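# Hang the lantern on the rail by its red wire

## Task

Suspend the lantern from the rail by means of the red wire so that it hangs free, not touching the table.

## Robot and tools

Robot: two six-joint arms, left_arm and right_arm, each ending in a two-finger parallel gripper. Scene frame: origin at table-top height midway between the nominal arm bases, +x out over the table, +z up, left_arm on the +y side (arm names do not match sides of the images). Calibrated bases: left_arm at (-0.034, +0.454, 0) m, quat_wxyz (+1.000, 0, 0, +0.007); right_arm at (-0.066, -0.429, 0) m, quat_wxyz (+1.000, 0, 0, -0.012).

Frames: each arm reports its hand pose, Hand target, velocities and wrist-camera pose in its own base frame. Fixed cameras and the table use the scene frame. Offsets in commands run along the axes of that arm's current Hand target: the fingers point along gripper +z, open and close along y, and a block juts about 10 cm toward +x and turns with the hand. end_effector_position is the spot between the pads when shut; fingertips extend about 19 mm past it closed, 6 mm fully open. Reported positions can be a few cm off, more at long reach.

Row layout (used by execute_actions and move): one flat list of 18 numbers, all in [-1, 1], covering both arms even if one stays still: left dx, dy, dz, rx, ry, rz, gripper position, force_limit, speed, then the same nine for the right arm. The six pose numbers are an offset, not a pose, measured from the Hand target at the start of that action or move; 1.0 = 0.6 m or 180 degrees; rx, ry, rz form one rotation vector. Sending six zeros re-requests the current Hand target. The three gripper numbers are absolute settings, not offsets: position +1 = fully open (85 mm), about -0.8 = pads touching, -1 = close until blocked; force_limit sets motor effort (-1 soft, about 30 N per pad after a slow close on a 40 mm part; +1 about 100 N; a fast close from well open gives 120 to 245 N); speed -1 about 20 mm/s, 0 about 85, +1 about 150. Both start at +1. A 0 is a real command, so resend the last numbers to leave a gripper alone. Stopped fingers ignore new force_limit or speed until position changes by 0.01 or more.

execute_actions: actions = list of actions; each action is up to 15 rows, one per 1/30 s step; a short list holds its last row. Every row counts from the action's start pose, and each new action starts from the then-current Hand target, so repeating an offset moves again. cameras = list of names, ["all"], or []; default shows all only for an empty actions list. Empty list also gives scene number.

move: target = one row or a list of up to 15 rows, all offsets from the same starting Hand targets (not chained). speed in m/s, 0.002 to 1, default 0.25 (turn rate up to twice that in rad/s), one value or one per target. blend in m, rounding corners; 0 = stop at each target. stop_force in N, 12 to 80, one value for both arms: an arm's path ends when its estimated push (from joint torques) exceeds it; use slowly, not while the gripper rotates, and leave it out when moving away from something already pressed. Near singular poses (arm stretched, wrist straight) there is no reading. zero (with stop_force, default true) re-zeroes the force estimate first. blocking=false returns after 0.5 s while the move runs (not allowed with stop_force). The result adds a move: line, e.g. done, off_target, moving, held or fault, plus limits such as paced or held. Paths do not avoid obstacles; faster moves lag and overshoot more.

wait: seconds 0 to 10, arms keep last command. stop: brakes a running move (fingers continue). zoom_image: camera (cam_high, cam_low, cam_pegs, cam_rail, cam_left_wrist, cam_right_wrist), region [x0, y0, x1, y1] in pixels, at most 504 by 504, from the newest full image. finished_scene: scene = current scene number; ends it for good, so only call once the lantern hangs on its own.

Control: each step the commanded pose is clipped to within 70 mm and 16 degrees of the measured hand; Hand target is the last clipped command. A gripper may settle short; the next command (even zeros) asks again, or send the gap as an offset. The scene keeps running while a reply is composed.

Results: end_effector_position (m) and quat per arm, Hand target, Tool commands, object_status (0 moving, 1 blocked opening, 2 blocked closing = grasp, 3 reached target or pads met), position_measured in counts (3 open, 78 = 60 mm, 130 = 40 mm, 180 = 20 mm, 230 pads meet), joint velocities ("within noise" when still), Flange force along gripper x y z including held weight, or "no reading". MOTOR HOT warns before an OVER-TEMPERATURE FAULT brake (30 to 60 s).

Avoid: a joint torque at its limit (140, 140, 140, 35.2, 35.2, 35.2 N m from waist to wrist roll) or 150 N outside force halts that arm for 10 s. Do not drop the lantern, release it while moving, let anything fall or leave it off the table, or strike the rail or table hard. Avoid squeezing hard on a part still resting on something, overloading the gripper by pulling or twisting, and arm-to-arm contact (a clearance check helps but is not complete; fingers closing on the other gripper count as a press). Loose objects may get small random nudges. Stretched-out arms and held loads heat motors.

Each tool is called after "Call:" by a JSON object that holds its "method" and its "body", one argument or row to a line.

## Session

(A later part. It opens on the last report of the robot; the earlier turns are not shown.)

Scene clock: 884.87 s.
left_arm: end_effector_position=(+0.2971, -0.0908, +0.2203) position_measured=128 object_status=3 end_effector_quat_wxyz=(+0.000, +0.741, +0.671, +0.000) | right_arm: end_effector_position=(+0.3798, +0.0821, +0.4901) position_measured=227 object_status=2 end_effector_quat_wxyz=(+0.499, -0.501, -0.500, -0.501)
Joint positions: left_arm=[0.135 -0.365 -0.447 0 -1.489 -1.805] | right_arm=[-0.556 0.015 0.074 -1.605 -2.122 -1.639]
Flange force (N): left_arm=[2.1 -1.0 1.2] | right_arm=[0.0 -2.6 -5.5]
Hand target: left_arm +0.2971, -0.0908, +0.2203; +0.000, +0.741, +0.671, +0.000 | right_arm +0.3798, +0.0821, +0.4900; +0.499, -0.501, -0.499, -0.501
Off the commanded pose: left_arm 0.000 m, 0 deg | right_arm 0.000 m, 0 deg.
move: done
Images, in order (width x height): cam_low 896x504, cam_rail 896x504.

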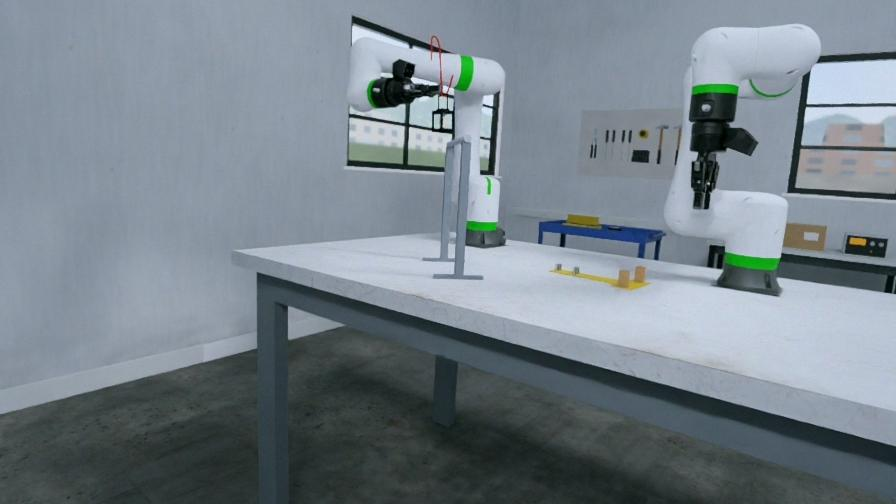

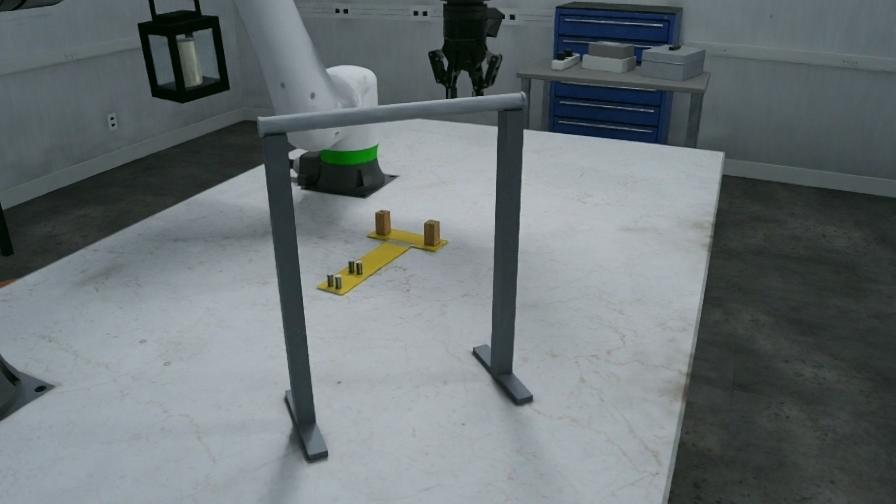

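Call:
{"method": "move", "body": {
  "target": [0,0,0,0,0,0,0,0.3,-1,0.1,0,0,0,0,0,-0.97,0.6,-1],
  "speed": 0.1
}}

Call:
{"method": "move", "body": {
  "target": [0,0,0,0,0,0,0,0.3,-1,0,0.0775,0.2133,-0.222,0,0,-0.97,0.6,-1],
  "speed": 0.12,
  "cameras": ["cam_low","cam_rail","cam_high"]
}}

Scene clock: 889.17 s.
left_arm: end_effector_position=(+0.2971, -0.0908, +0.2203) position_measured=128 object_status=3 end_effector_quat_wxyz=(+0.000, +0.741, +0.671, +0.000) | right_arm: end_effector_position=(+0.3798, +0.0823, +0.5501) position_measured=227 object_status=2 end_effector_quat_wxyz=(+0.499, -0.501, -0.500, -0.501)
Joint positions: left_arm=[0.135 -0.365 -0.447 0 -1.489 -1.805] | right_arm=[-0.582 -0.01 0.183 -1.693 -2.137 -1.798]
Flange force (N): left_arm=[2.4 -0.7 1.1] | right_arm=[-0.4 -3.1 -5.5]
Hand target: left_arm +0.2971, -0.0908, +0.2203; +0.000, +0.741, +0.671, +0.000 | right_arm +0.3798, +0.0822, +0.5500; +0.499, -0.501, -0.499, -0.501
Off the commanded pose: left_arm 0.000 m, 0 deg | right_arm 0.000 m, 0 deg.
move: done

Scene clock: 892.60 s.
left_arm: end_effector_position=(+0.2971, -0.0908, +0.2203) position_measured=128 object_status=3 end_effector_quat_wxyz=(+0.000, +0.741, +0.671, +0.000) | right_arm: end_effector_position=(+0.4268, +0.2100, +0.5499) position_measured=227 object_status=2 end_effector_quat_wxyz=(-0.297, +0.641, +0.298, +0.641)
Joint positions: left_arm=[0.135 -0.365 -0.447 0 -1.489 -1.805] | right_arm=[0.036 -0.575 -0.246 -1.284 -0.882 -2.003]
Flange force (N): left_arm=[2.6 -1.3 1.0] | right_arm=no reading
Hand target: left_arm +0.2971, -0.0908, +0.2203; +0.000, +0.741, +0.671, +0.000 | right_arm +0.4268, +0.2100, +0.5499; -0.297, +0.641, +0.298, +0.641
Off the commanded pose: left_arm 0.000 m, 0 deg | right_arm 0.000 m, 0 deg.
move: done
Images, in order (width x height): cam_high 896x504, cam_low 896x504, cam_rail 896x504.

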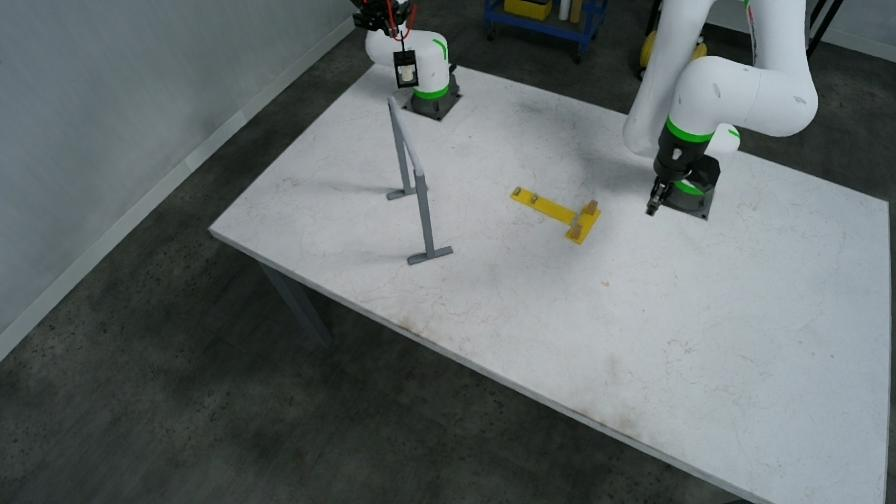

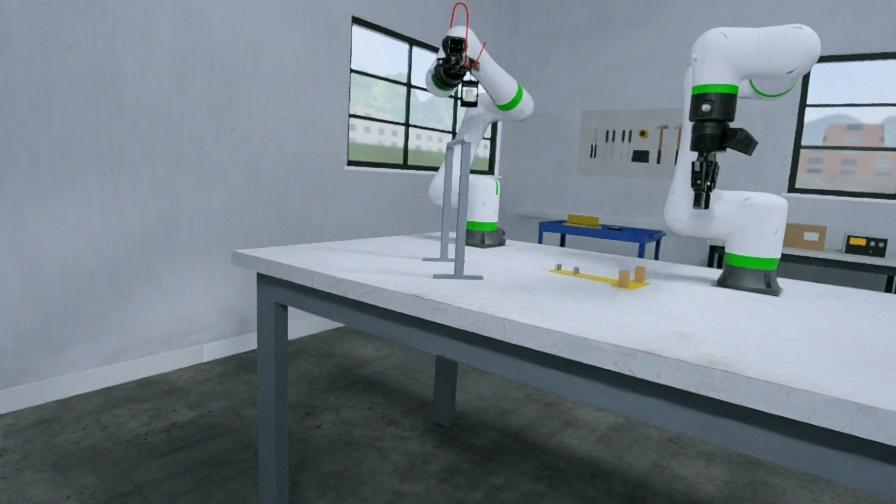

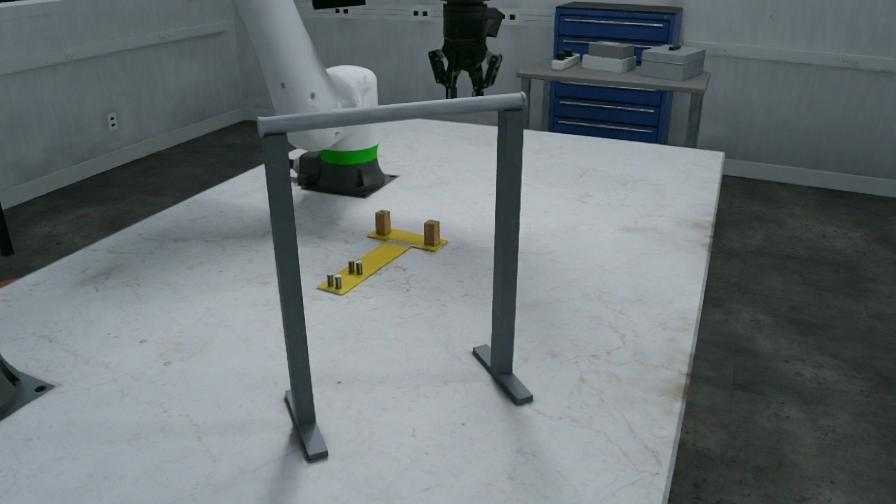

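Call:
{"method": "move", "body": {
  "target": [0,0,0,0,0,0,0,0.3,-1,0,-0.0791,0.2123,-0.222,0,0,-0.97,0.6,-1],
  "speed": 0.12,
  "cameras": ["cam_low","cam_rail","cam_high","cam_right_wrist"]
}}

Scene clock: 899.00 s.
left_arm: end_effector_position=(+0.2971, -0.0908, +0.2203) position_measured=128 object_status=3 end_effector_quat_wxyz=(+0.000, +0.741, +0.671, +0.000) | right_arm: end_effector_position=(+0.4727, +0.3379, +0.5497) position_measured=227 object_status=2 end_effector_quat_wxyz=(-0.060, +0.704, +0.061, +0.705)
Joint positions: left_arm=[0.135 -0.365 -0.447 0 -1.489 -1.805] | right_arm=[0.959 -0.297 -0.071 -1.79 0.812 -1.256]
Flange force (N): left_arm=[2.2 -1.1 0.8] | right_arm=[4.4 7.1 7.1]
Hand target: left_arm +0.2971, -0.0908, +0.2203; +0.000, +0.741, +0.671, +0.000 | right_arm +0.4727, +0.3379, +0.5497; -0.060, +0.704, +0.061, +0.705
Off the commanded pose: left_arm 0.000 m, 0 deg | right_arm 0.000 m, 0 deg.
move: done; limits=paced
camera_calibration:
cam_right_wrist: T_world_to_cam=[[0.167442, -0.985741, 0.0166413, 0.248072], [-0.345295, -0.0744469, -0.935537, 0.716132], [0.923436, 0.150902, -0.352837, -0.166622], [0, 0, 0, 1]] pos_world=[0.359603, 0.322993, 0.60705]
Images, in order (width x height): cam_high 896x504, cam_low 896x504, cam_rail 896x504, cam_right_wrist 896x504.

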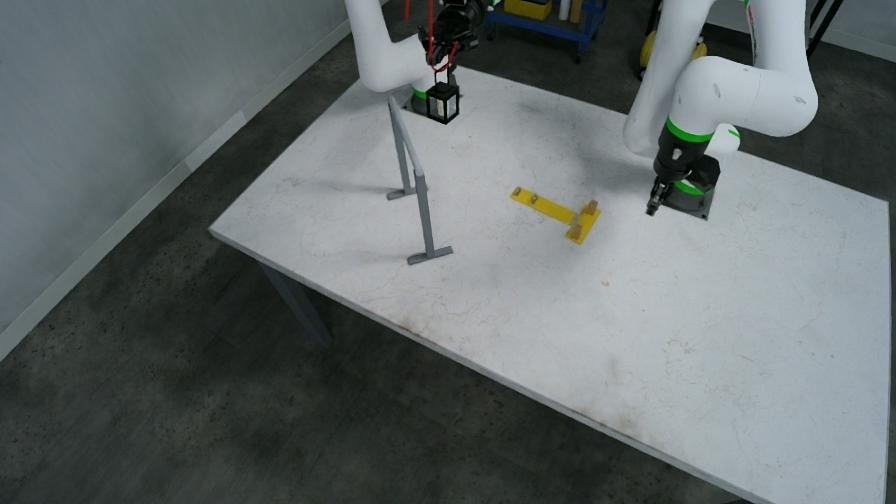

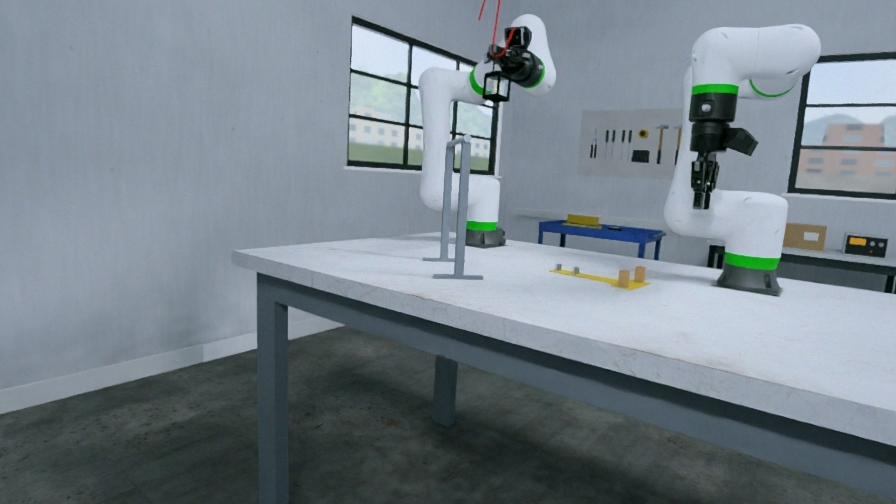

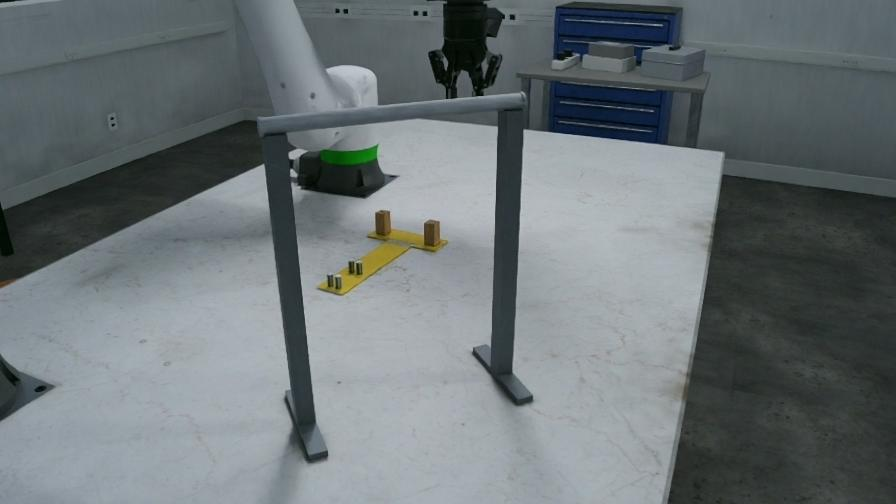

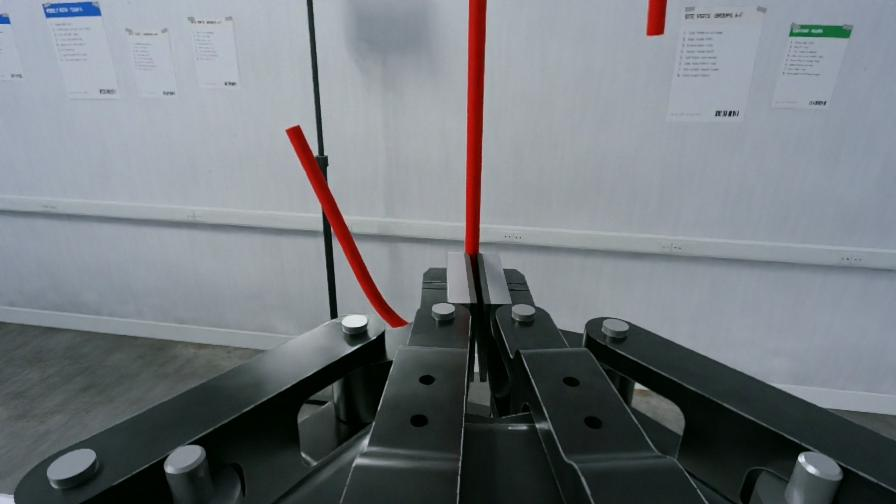

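Call:
{"method": "move", "body": {
  "target": [0,0,0,0,0,0,0,0.3,-1,-0.4,0,0,0,0,0,-0.97,0.6,-1],
  "speed": 0.09,
  "cameras": ["cam_low","cam_rail","cam_high","cam_right_wrist"]
}}

Call:
{"method": "zoom_image", "body": {
  "camera": "cam_rail",
  "region": [240, 20, 540, 240]
}}

Call:
{"method": "zoom_image", "body": {
  "camera": "cam_low",
  "region": [420, 70, 560, 200]
}}

Call:
{"method": "zoom_image", "body": {
  "camera": "cam_high",
  "region": [370, 60, 500, 190]
}}

Scene clock: 906.27 s.
left_arm: end_effector_position=(+0.2971, -0.0908, +0.2203) position_measured=128 object_status=3 end_effector_quat_wxyz=(+0.000, +0.741, +0.671, +0.000) | right_arm: end_effector_position=(+0.4728, +0.3376, +0.3097) position_measured=227 object_status=2 end_effector_quat_wxyz=(-0.060, +0.704, +0.061, +0.705)
Joint positions: left_arm=[0.135 -0.365 -0.447 0 -1.489 -1.805] | right_arm=[1.147 -0.046 -0.451 -1.31 1.029 -2.047]
Flange force (N): left_arm=[2.6 -1.7 1.0] | right_arm=[4.6 3.9 6.1]
Hand target: left_arm +0.2971, -0.0908, +0.2203; +0.000, +0.741, +0.671, +0.000 | right_arm +0.4728, +0.3376, +0.3097; -0.060, +0.704, +0.061, +0.705
Off the commanded pose: left_arm 0.000 m, 0 deg | right_arm 0.000 m, 0 deg.
move: done
camera_calibration:
cam_right_wrist: T_world_to_cam=[[0.167442, -0.985741, 0.0166413, 0.25177], [-0.345295, -0.0744469, -0.935537, 0.491581], [0.923436, 0.150902, -0.352837, -0.251257], [0, 0, 0, 1]] pos_world=[0.359603, 0.322693, 0.36705]
Images, in order (width x height): cam_high 896x504, cam_low 896x504, cam_rail 896x504, cam_right_wrist 896x504.

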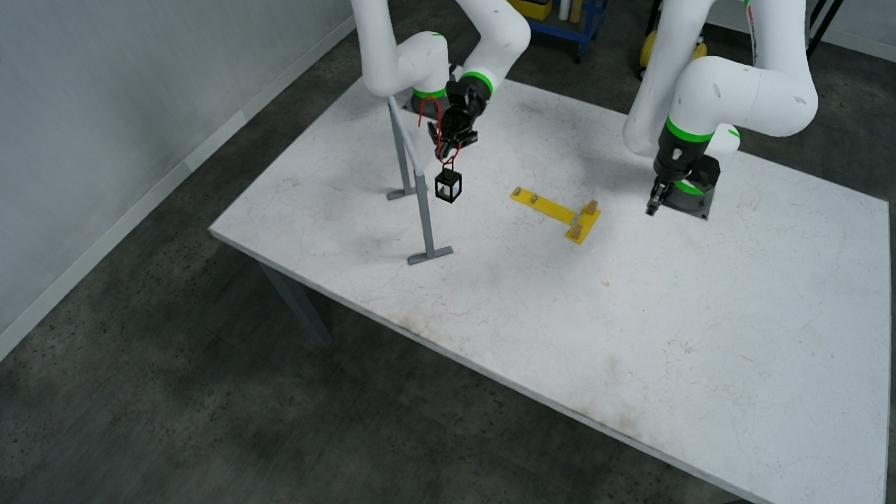

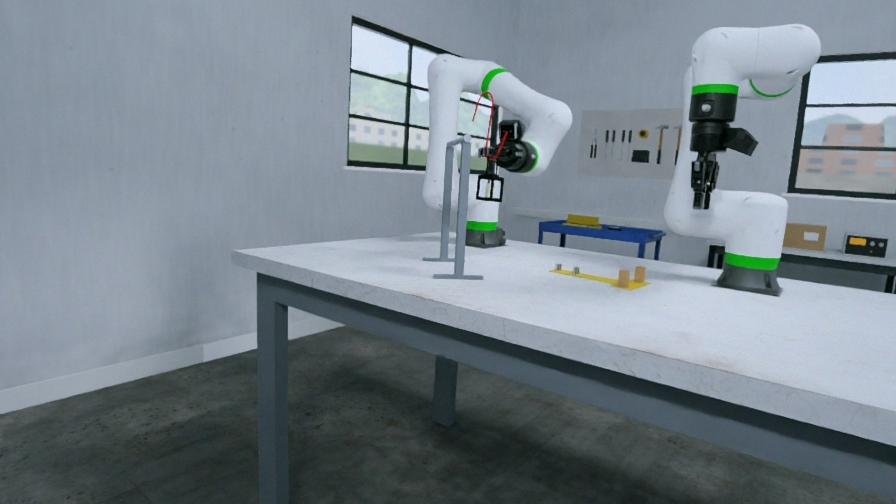

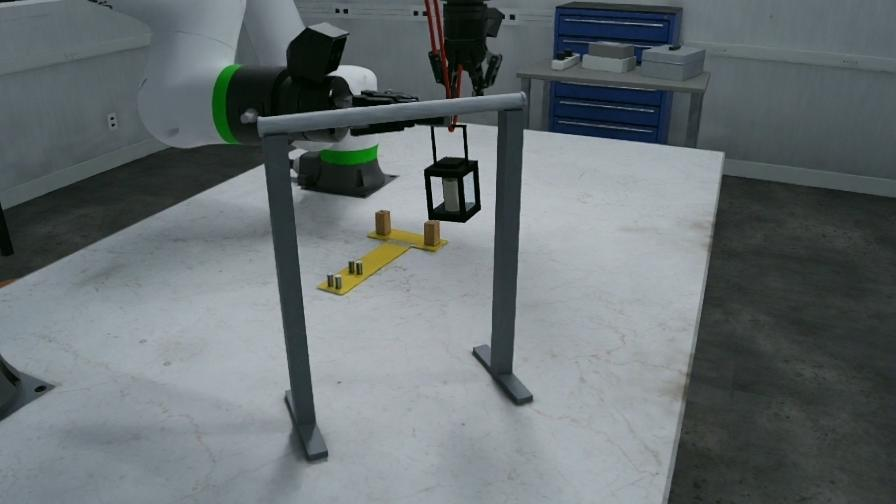

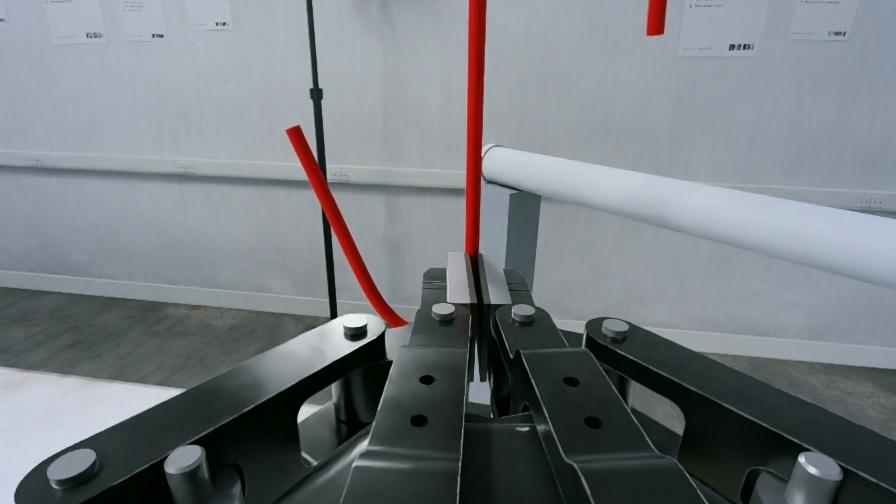

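Scaled by 1.680.

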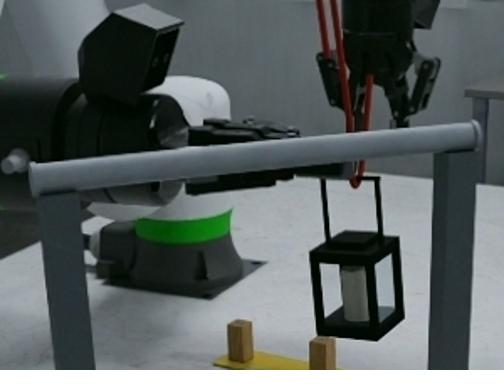

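Scaled by 3.600.

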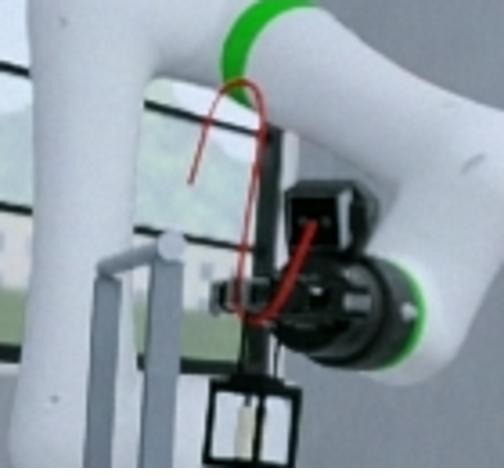

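Scaled by 3.877.

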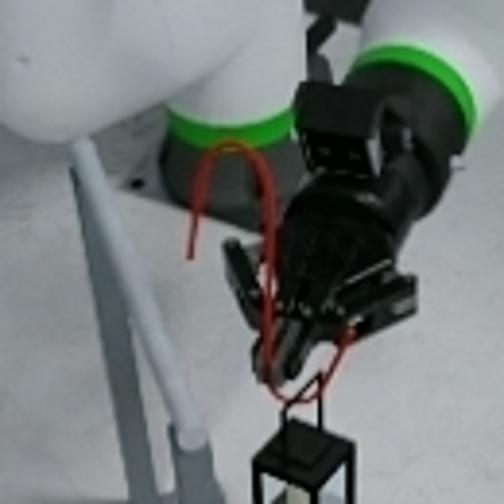

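Call:
{"method": "move", "body": {
  "target": [0,0,0,0,0,0,0,0.3,-1,0,0.11,0,0,0,0,-0.97,0.6,-1],
  "speed": 0.05,
  "cameras": ["cam_low","cam_rail","cam_high","cam_right_wrist"]
}}

Call:
{"method": "zoom_image", "body": {
  "camera": "cam_rail",
  "region": [340, 0, 540, 240]
}}

Call:
{"method": "zoom_image", "body": {
  "camera": "cam_low",
  "region": [420, 70, 560, 200]
}}

Call:
{"method": "zoom_image", "body": {
  "camera": "cam_high",
  "region": [370, 60, 500, 190]
}}

Scene clock: 919.83 s.
left_arm: end_effector_position=(+0.2971, -0.0908, +0.2203) position_measured=128 object_status=3 end_effector_quat_wxyz=(+0.000, +0.741, +0.671, +0.000) | right_arm: end_effector_position=(+0.4841, +0.2727, +0.3098) position_measured=227 object_status=2 end_effector_quat_wxyz=(-0.060, +0.704, +0.061, +0.704)
Joint positions: left_arm=[0.135 -0.365 -0.447 0 -1.489 -1.805] | right_arm=[1.037 -0.175 -0.569 -1.255 0.928 -2.069]
Flange force (N): left_arm=[1.8 -0.7 0.6] | right_arm=[3.4 -15.9 3.8]
Hand target: left_arm +0.2971, -0.0908, +0.2203; +0.000, +0.741, +0.671, +0.000 | right_arm +0.4841, +0.2726, +0.3098; -0.060, +0.704, +0.061, +0.705
Off the commanded pose: left_arm 0.000 m, 0 deg | right_arm 0.000 m, 0 deg.
move: done
camera_calibration:
cam_right_wrist: T_world_to_cam=[[0.167671, -0.985703, 0.0166405, 0.185711], [-0.345472, -0.0745582, -0.935462, 0.490711], [0.923328, 0.151101, -0.353034, -0.251823], [0, 0, 0, 1]] pos_world=[0.370904, 0.257693, 0.367049]
Images, in order (width x height): cam_high 896x504, cam_low 896x504, cam_rail 896x504, cam_right_wrist 896x504.

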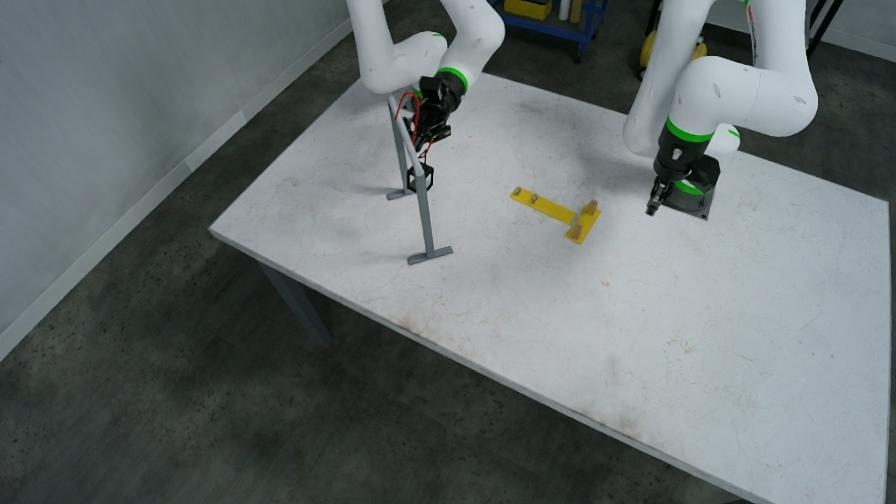

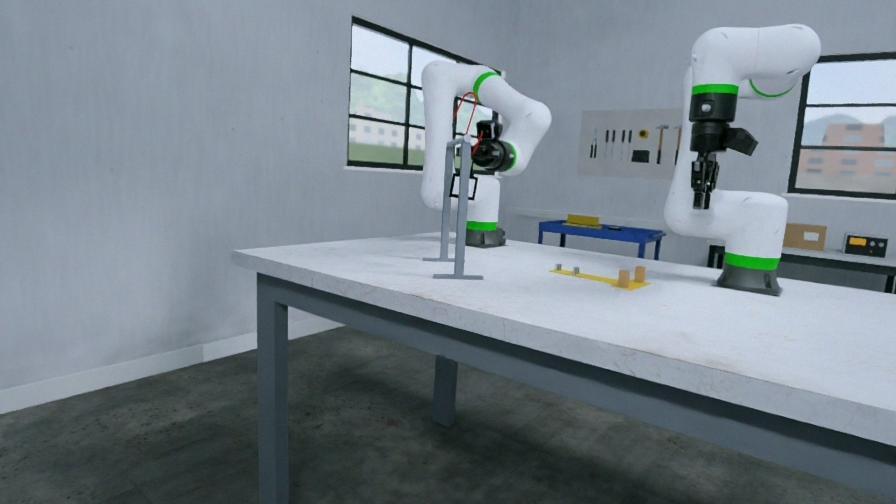

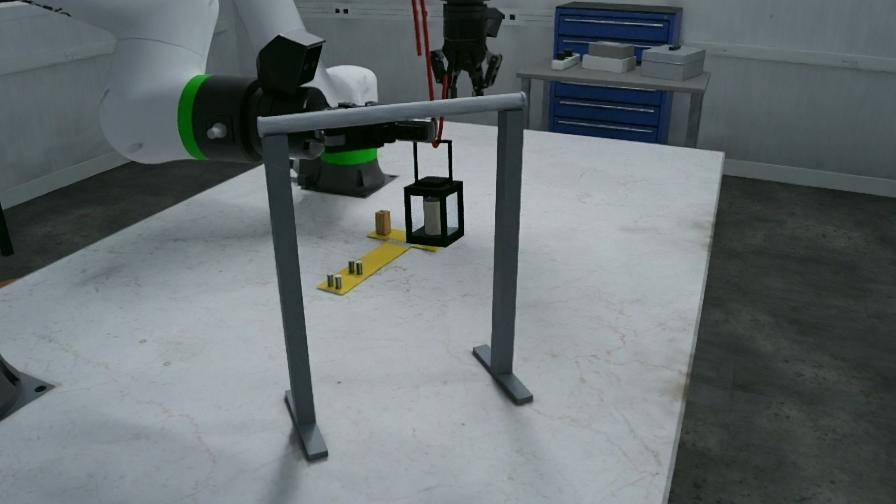

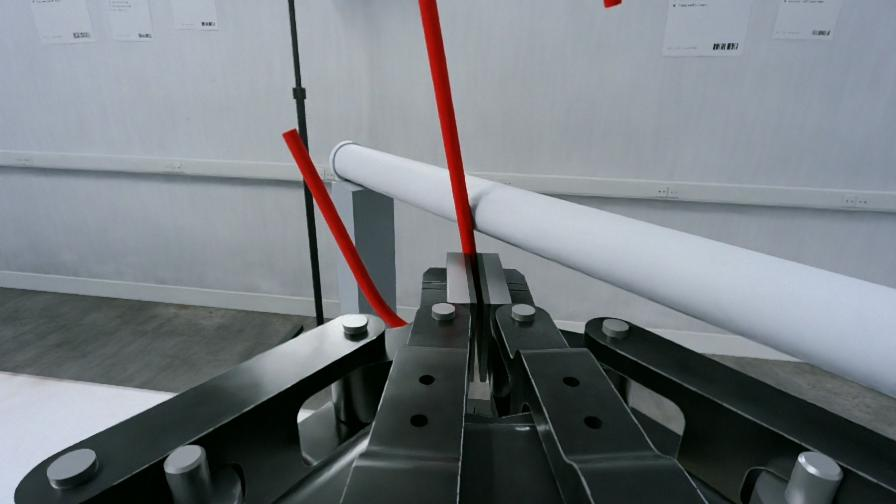

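Scaled by 2.100.

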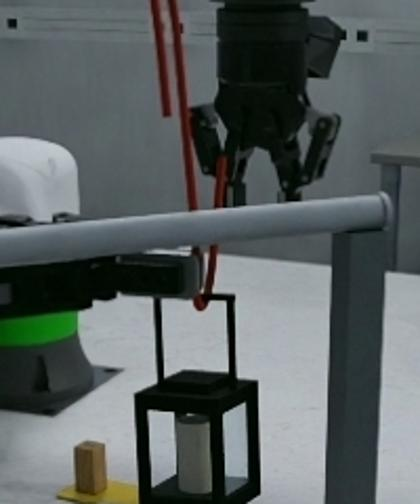

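Scaled by 3.600.

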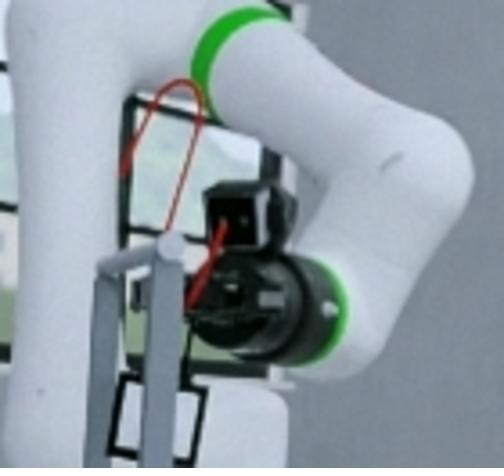

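Scaled by 3.877.

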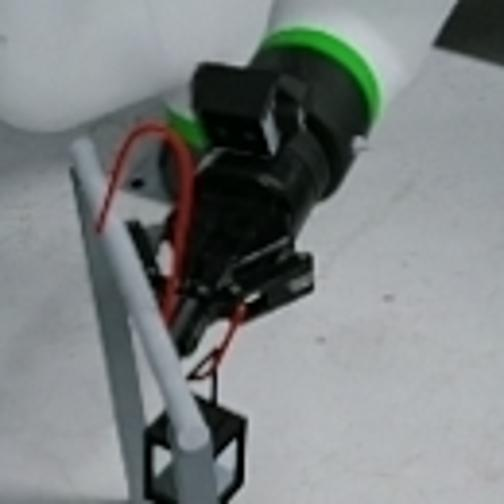

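Call:
{"method": "move", "body": {
  "target": [0,0,0,0,0,0,0,0.3,-1,0,-0.025,0,0,0,0,-0.97,0.6,-1],
  "speed": 0.05,
  "cameras": ["cam_low","cam_right_wrist"]
}}

Call:
{"method": "zoom_image", "body": {
  "camera": "cam_low",
  "region": [420, 70, 560, 200]
}}

Scene clock: 928.10 s.
left_arm: end_effector_position=(+0.2971, -0.0908, +0.2203) position_measured=128 object_status=3 end_effector_quat_wxyz=(+0.000, +0.741, +0.671, +0.000) | right_arm: end_effector_position=(+0.4816, +0.2874, +0.3098) position_measured=227 object_status=2 end_effector_quat_wxyz=(-0.060, +0.704, +0.061, +0.705)
Joint positions: left_arm=[0.135 -0.365 -0.447 0 -1.489 -1.805] | right_arm=[1.065 -0.146 -0.543 -1.269 0.954 -2.064]
Flange force (N): left_arm=[2.3 -1.0 0.6] | right_arm=[5.1 4.6 5.4]
Hand target: left_arm +0.2971, -0.0908, +0.2203; +0.000, +0.741, +0.671, +0.000 | right_arm +0.4815, +0.2874, +0.3098; -0.060, +0.704, +0.061, +0.705
Off the commanded pose: left_arm 0.000 m, 0 deg | right_arm 0.000 m, 0 deg.
move: done
camera_calibration:
cam_right_wrist: T_world_to_cam=[[0.167442, -0.985741, 0.0166413, 0.200714], [-0.345295, -0.0744469, -0.935537, 0.490875], [0.923436, 0.150902, -0.352837, -0.251793], [0, 0, 0, 1]] pos_world=[0.368403, 0.272393, 0.36705]
Images, in order (width x height): cam_low 896x504, cam_right_wrist 896x504.

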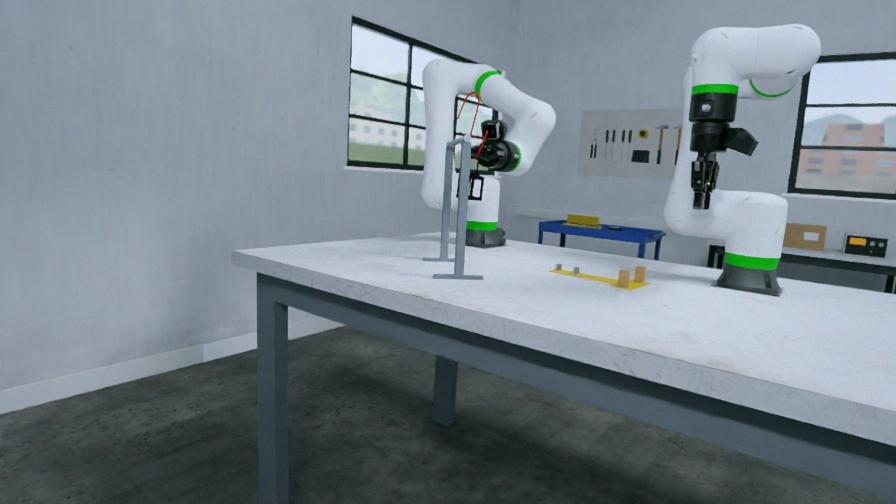

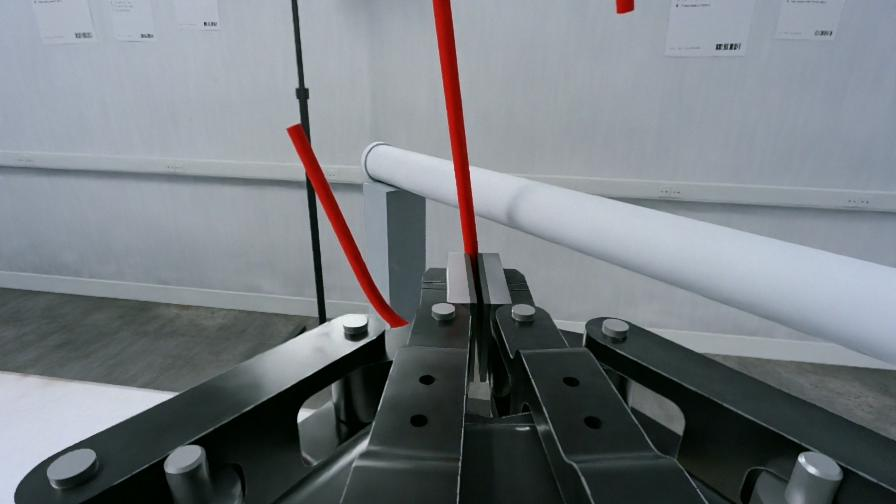

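Scaled by 3.600.

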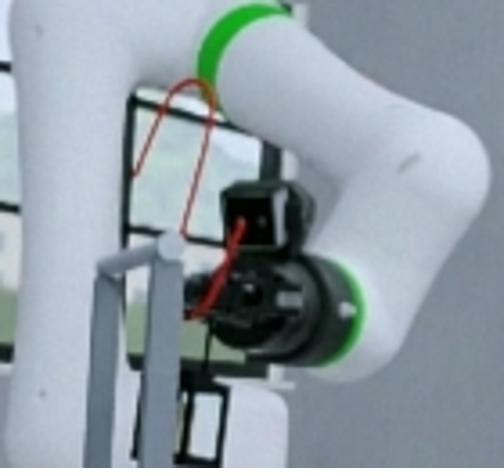

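Call:
{"method": "move", "body": {
  "target": [0,0,0,0,0,0,0,0.3,-1,0,0,0,0,0,0.039,-0.97,0.6,-1],
  "speed": 0.05
}}

Call:
{"method": "move", "body": {
  "target": [0,0,0,0,0,0,0,0.3,-1,-0.0833,0.01,0,0,0,0,-0.97,0.6,-1],
  "speed": 0.04,
  "cameras": ["cam_low","cam_right_wrist","cam_rail","cam_high"]
}}

Call:
{"method": "zoom_image", "body": {
  "camera": "cam_low",
  "region": [420, 70, 560, 200]
}}

Call:
{"method": "zoom_image", "body": {
  "camera": "cam_high",
  "region": [370, 60, 500, 190]
}}

Call:
{"method": "zoom_image", "body": {
  "camera": "cam_rail",
  "region": [340, 0, 540, 240]
}}

Scene clock: 935.10 s.
left_arm: end_effector_position=(+0.2971, -0.0908, +0.2203) position_measured=128 object_status=3 end_effector_quat_wxyz=(+0.000, +0.741, +0.671, +0.000) | right_arm: end_effector_position=(+0.4815, +0.2874, +0.3098) position_measured=227 object_status=2 end_effector_quat_wxyz=(-0.103, +0.707, +0.018, +0.699)
Joint positions: left_arm=[0.135 -0.365 -0.447 0 -1.489 -1.805] | right_arm=[1.065 -0.146 -0.543 -1.269 0.954 -2.186]
Flange force (N): left_arm=[2.3 -0.7 1.0] | right_arm=[5.4 3.6 5.6]
Hand target: left_arm +0.2971, -0.0908, +0.2203; +0.000, +0.741, +0.671, +0.000 | right_arm +0.4815, +0.2874, +0.3098; -0.103, +0.707, +0.018, +0.700
Off the commanded pose: left_arm 0.000 m, 0 deg | right_arm 0.000 m, 0 deg.
move: done

Scene clock: 936.67 s.
left_arm: end_effector_position=(+0.2971, -0.0908, +0.2203) position_measured=128 object_status=3 end_effector_quat_wxyz=(+0.000, +0.741, +0.671, +0.000) | right_arm: end_effector_position=(+0.4815, +0.2874, +0.2595) position_measured=227 object_status=2 end_effector_quat_wxyz=(-0.103, +0.707, +0.018, +0.700)
Joint positions: left_arm=[0.135 -0.365 -0.447 0 -1.489 -1.805] | right_arm=[1.101 -0.018 -0.595 -1.184 1.045 -2.374]
Flange force (N): left_arm=[2.0 -0.9 0.6] | right_arm=[4.5 3.5 5.1]
Hand target: left_arm +0.2971, -0.0908, +0.2203; +0.000, +0.741, +0.671, +0.000 | right_arm +0.4815, +0.2874, +0.2595; -0.103, +0.707, +0.018, +0.700
Off the commanded pose: left_arm 0.000 m, 0 deg | right_arm 0.000 m, 0 deg.
move: done
camera_calibration:
cam_right_wrist: T_world_to_cam=[[0.166493, -0.980361, -0.105704, 0.232331], [-0.364901, 0.0383308, -0.930257, 0.419414], [0.916039, 0.193452, -0.351353, -0.278561], [0, 0, 0, 1]] pos_world=[0.369536, 0.26558, 0.316848]
Images, in order (width x height): cam_high 896x504, cam_low 896x504, cam_rail 896x504, cam_right_wrist 896x504.

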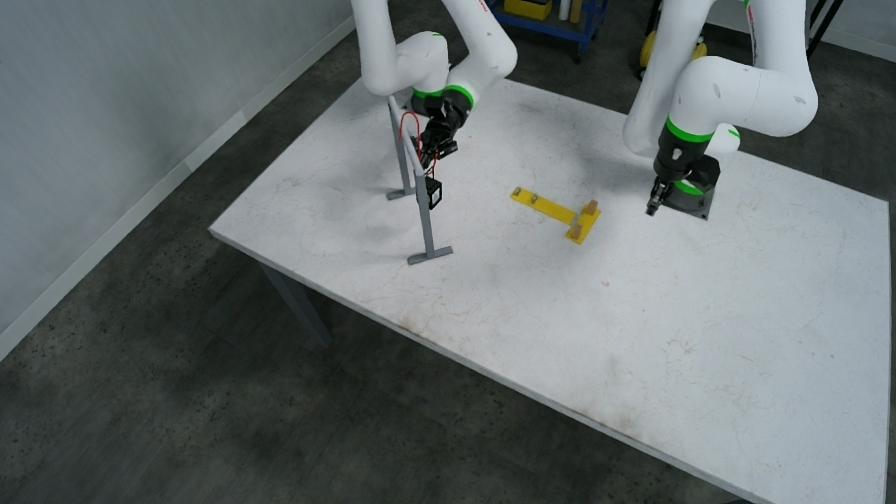

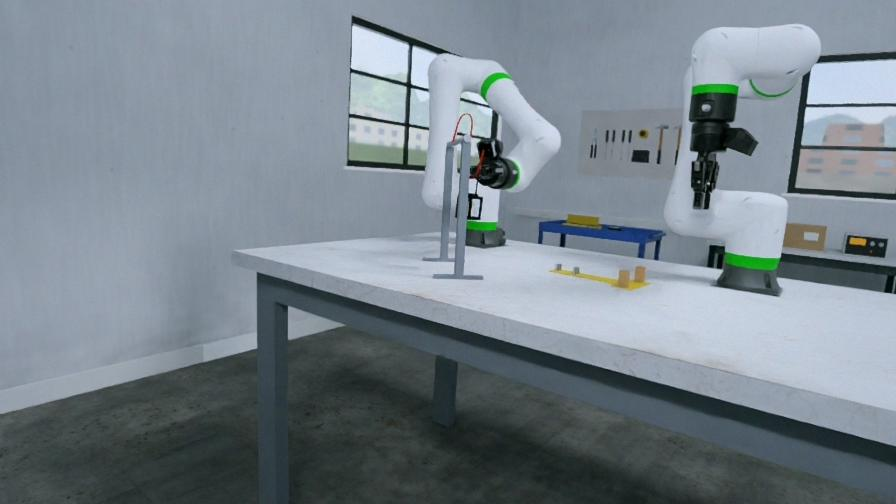

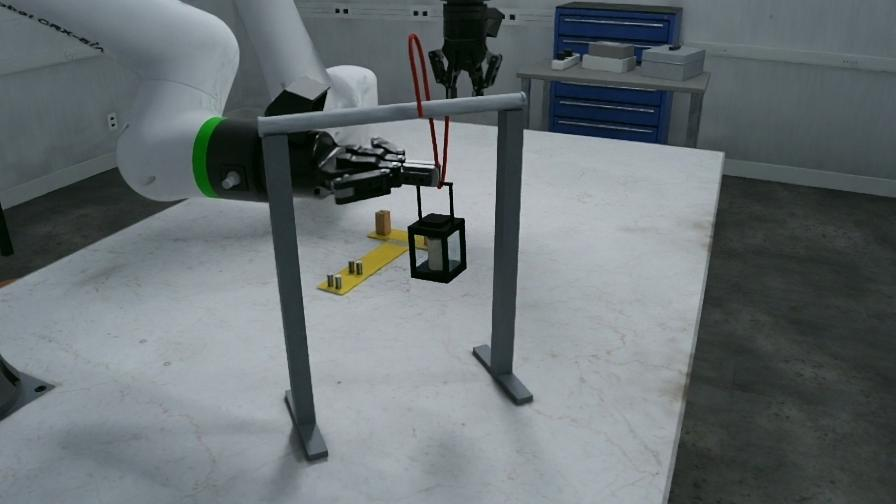

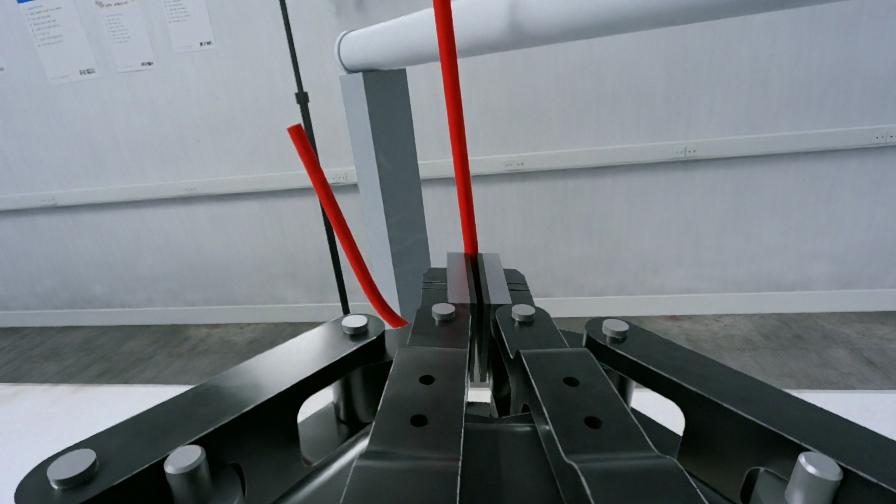

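Scaled by 3.600.

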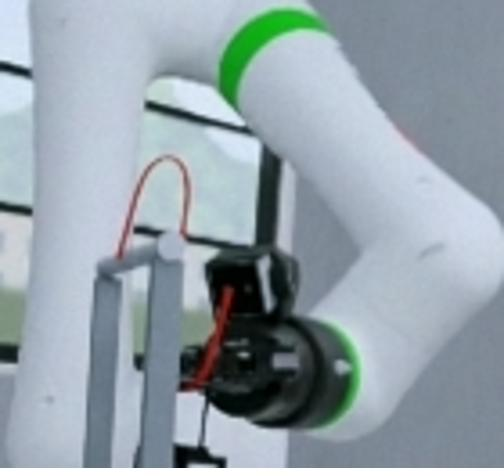

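Scaled by 3.877.

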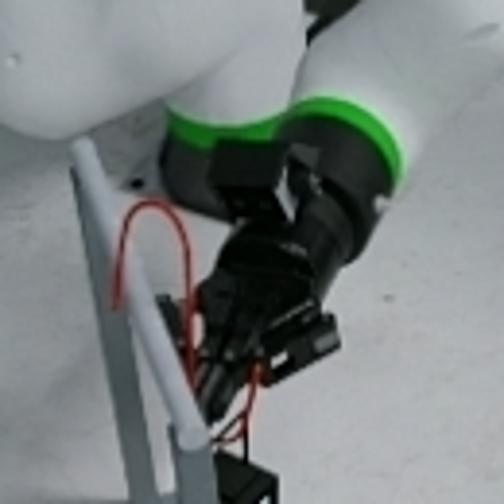

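Scaled by 2.100.

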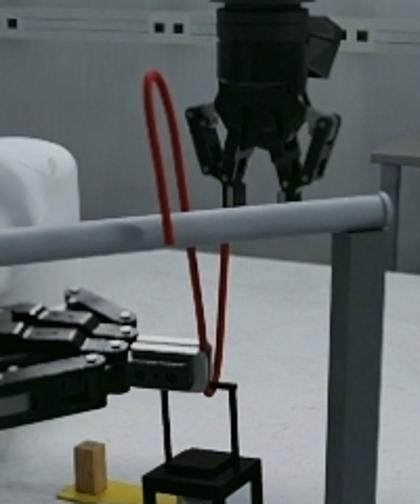

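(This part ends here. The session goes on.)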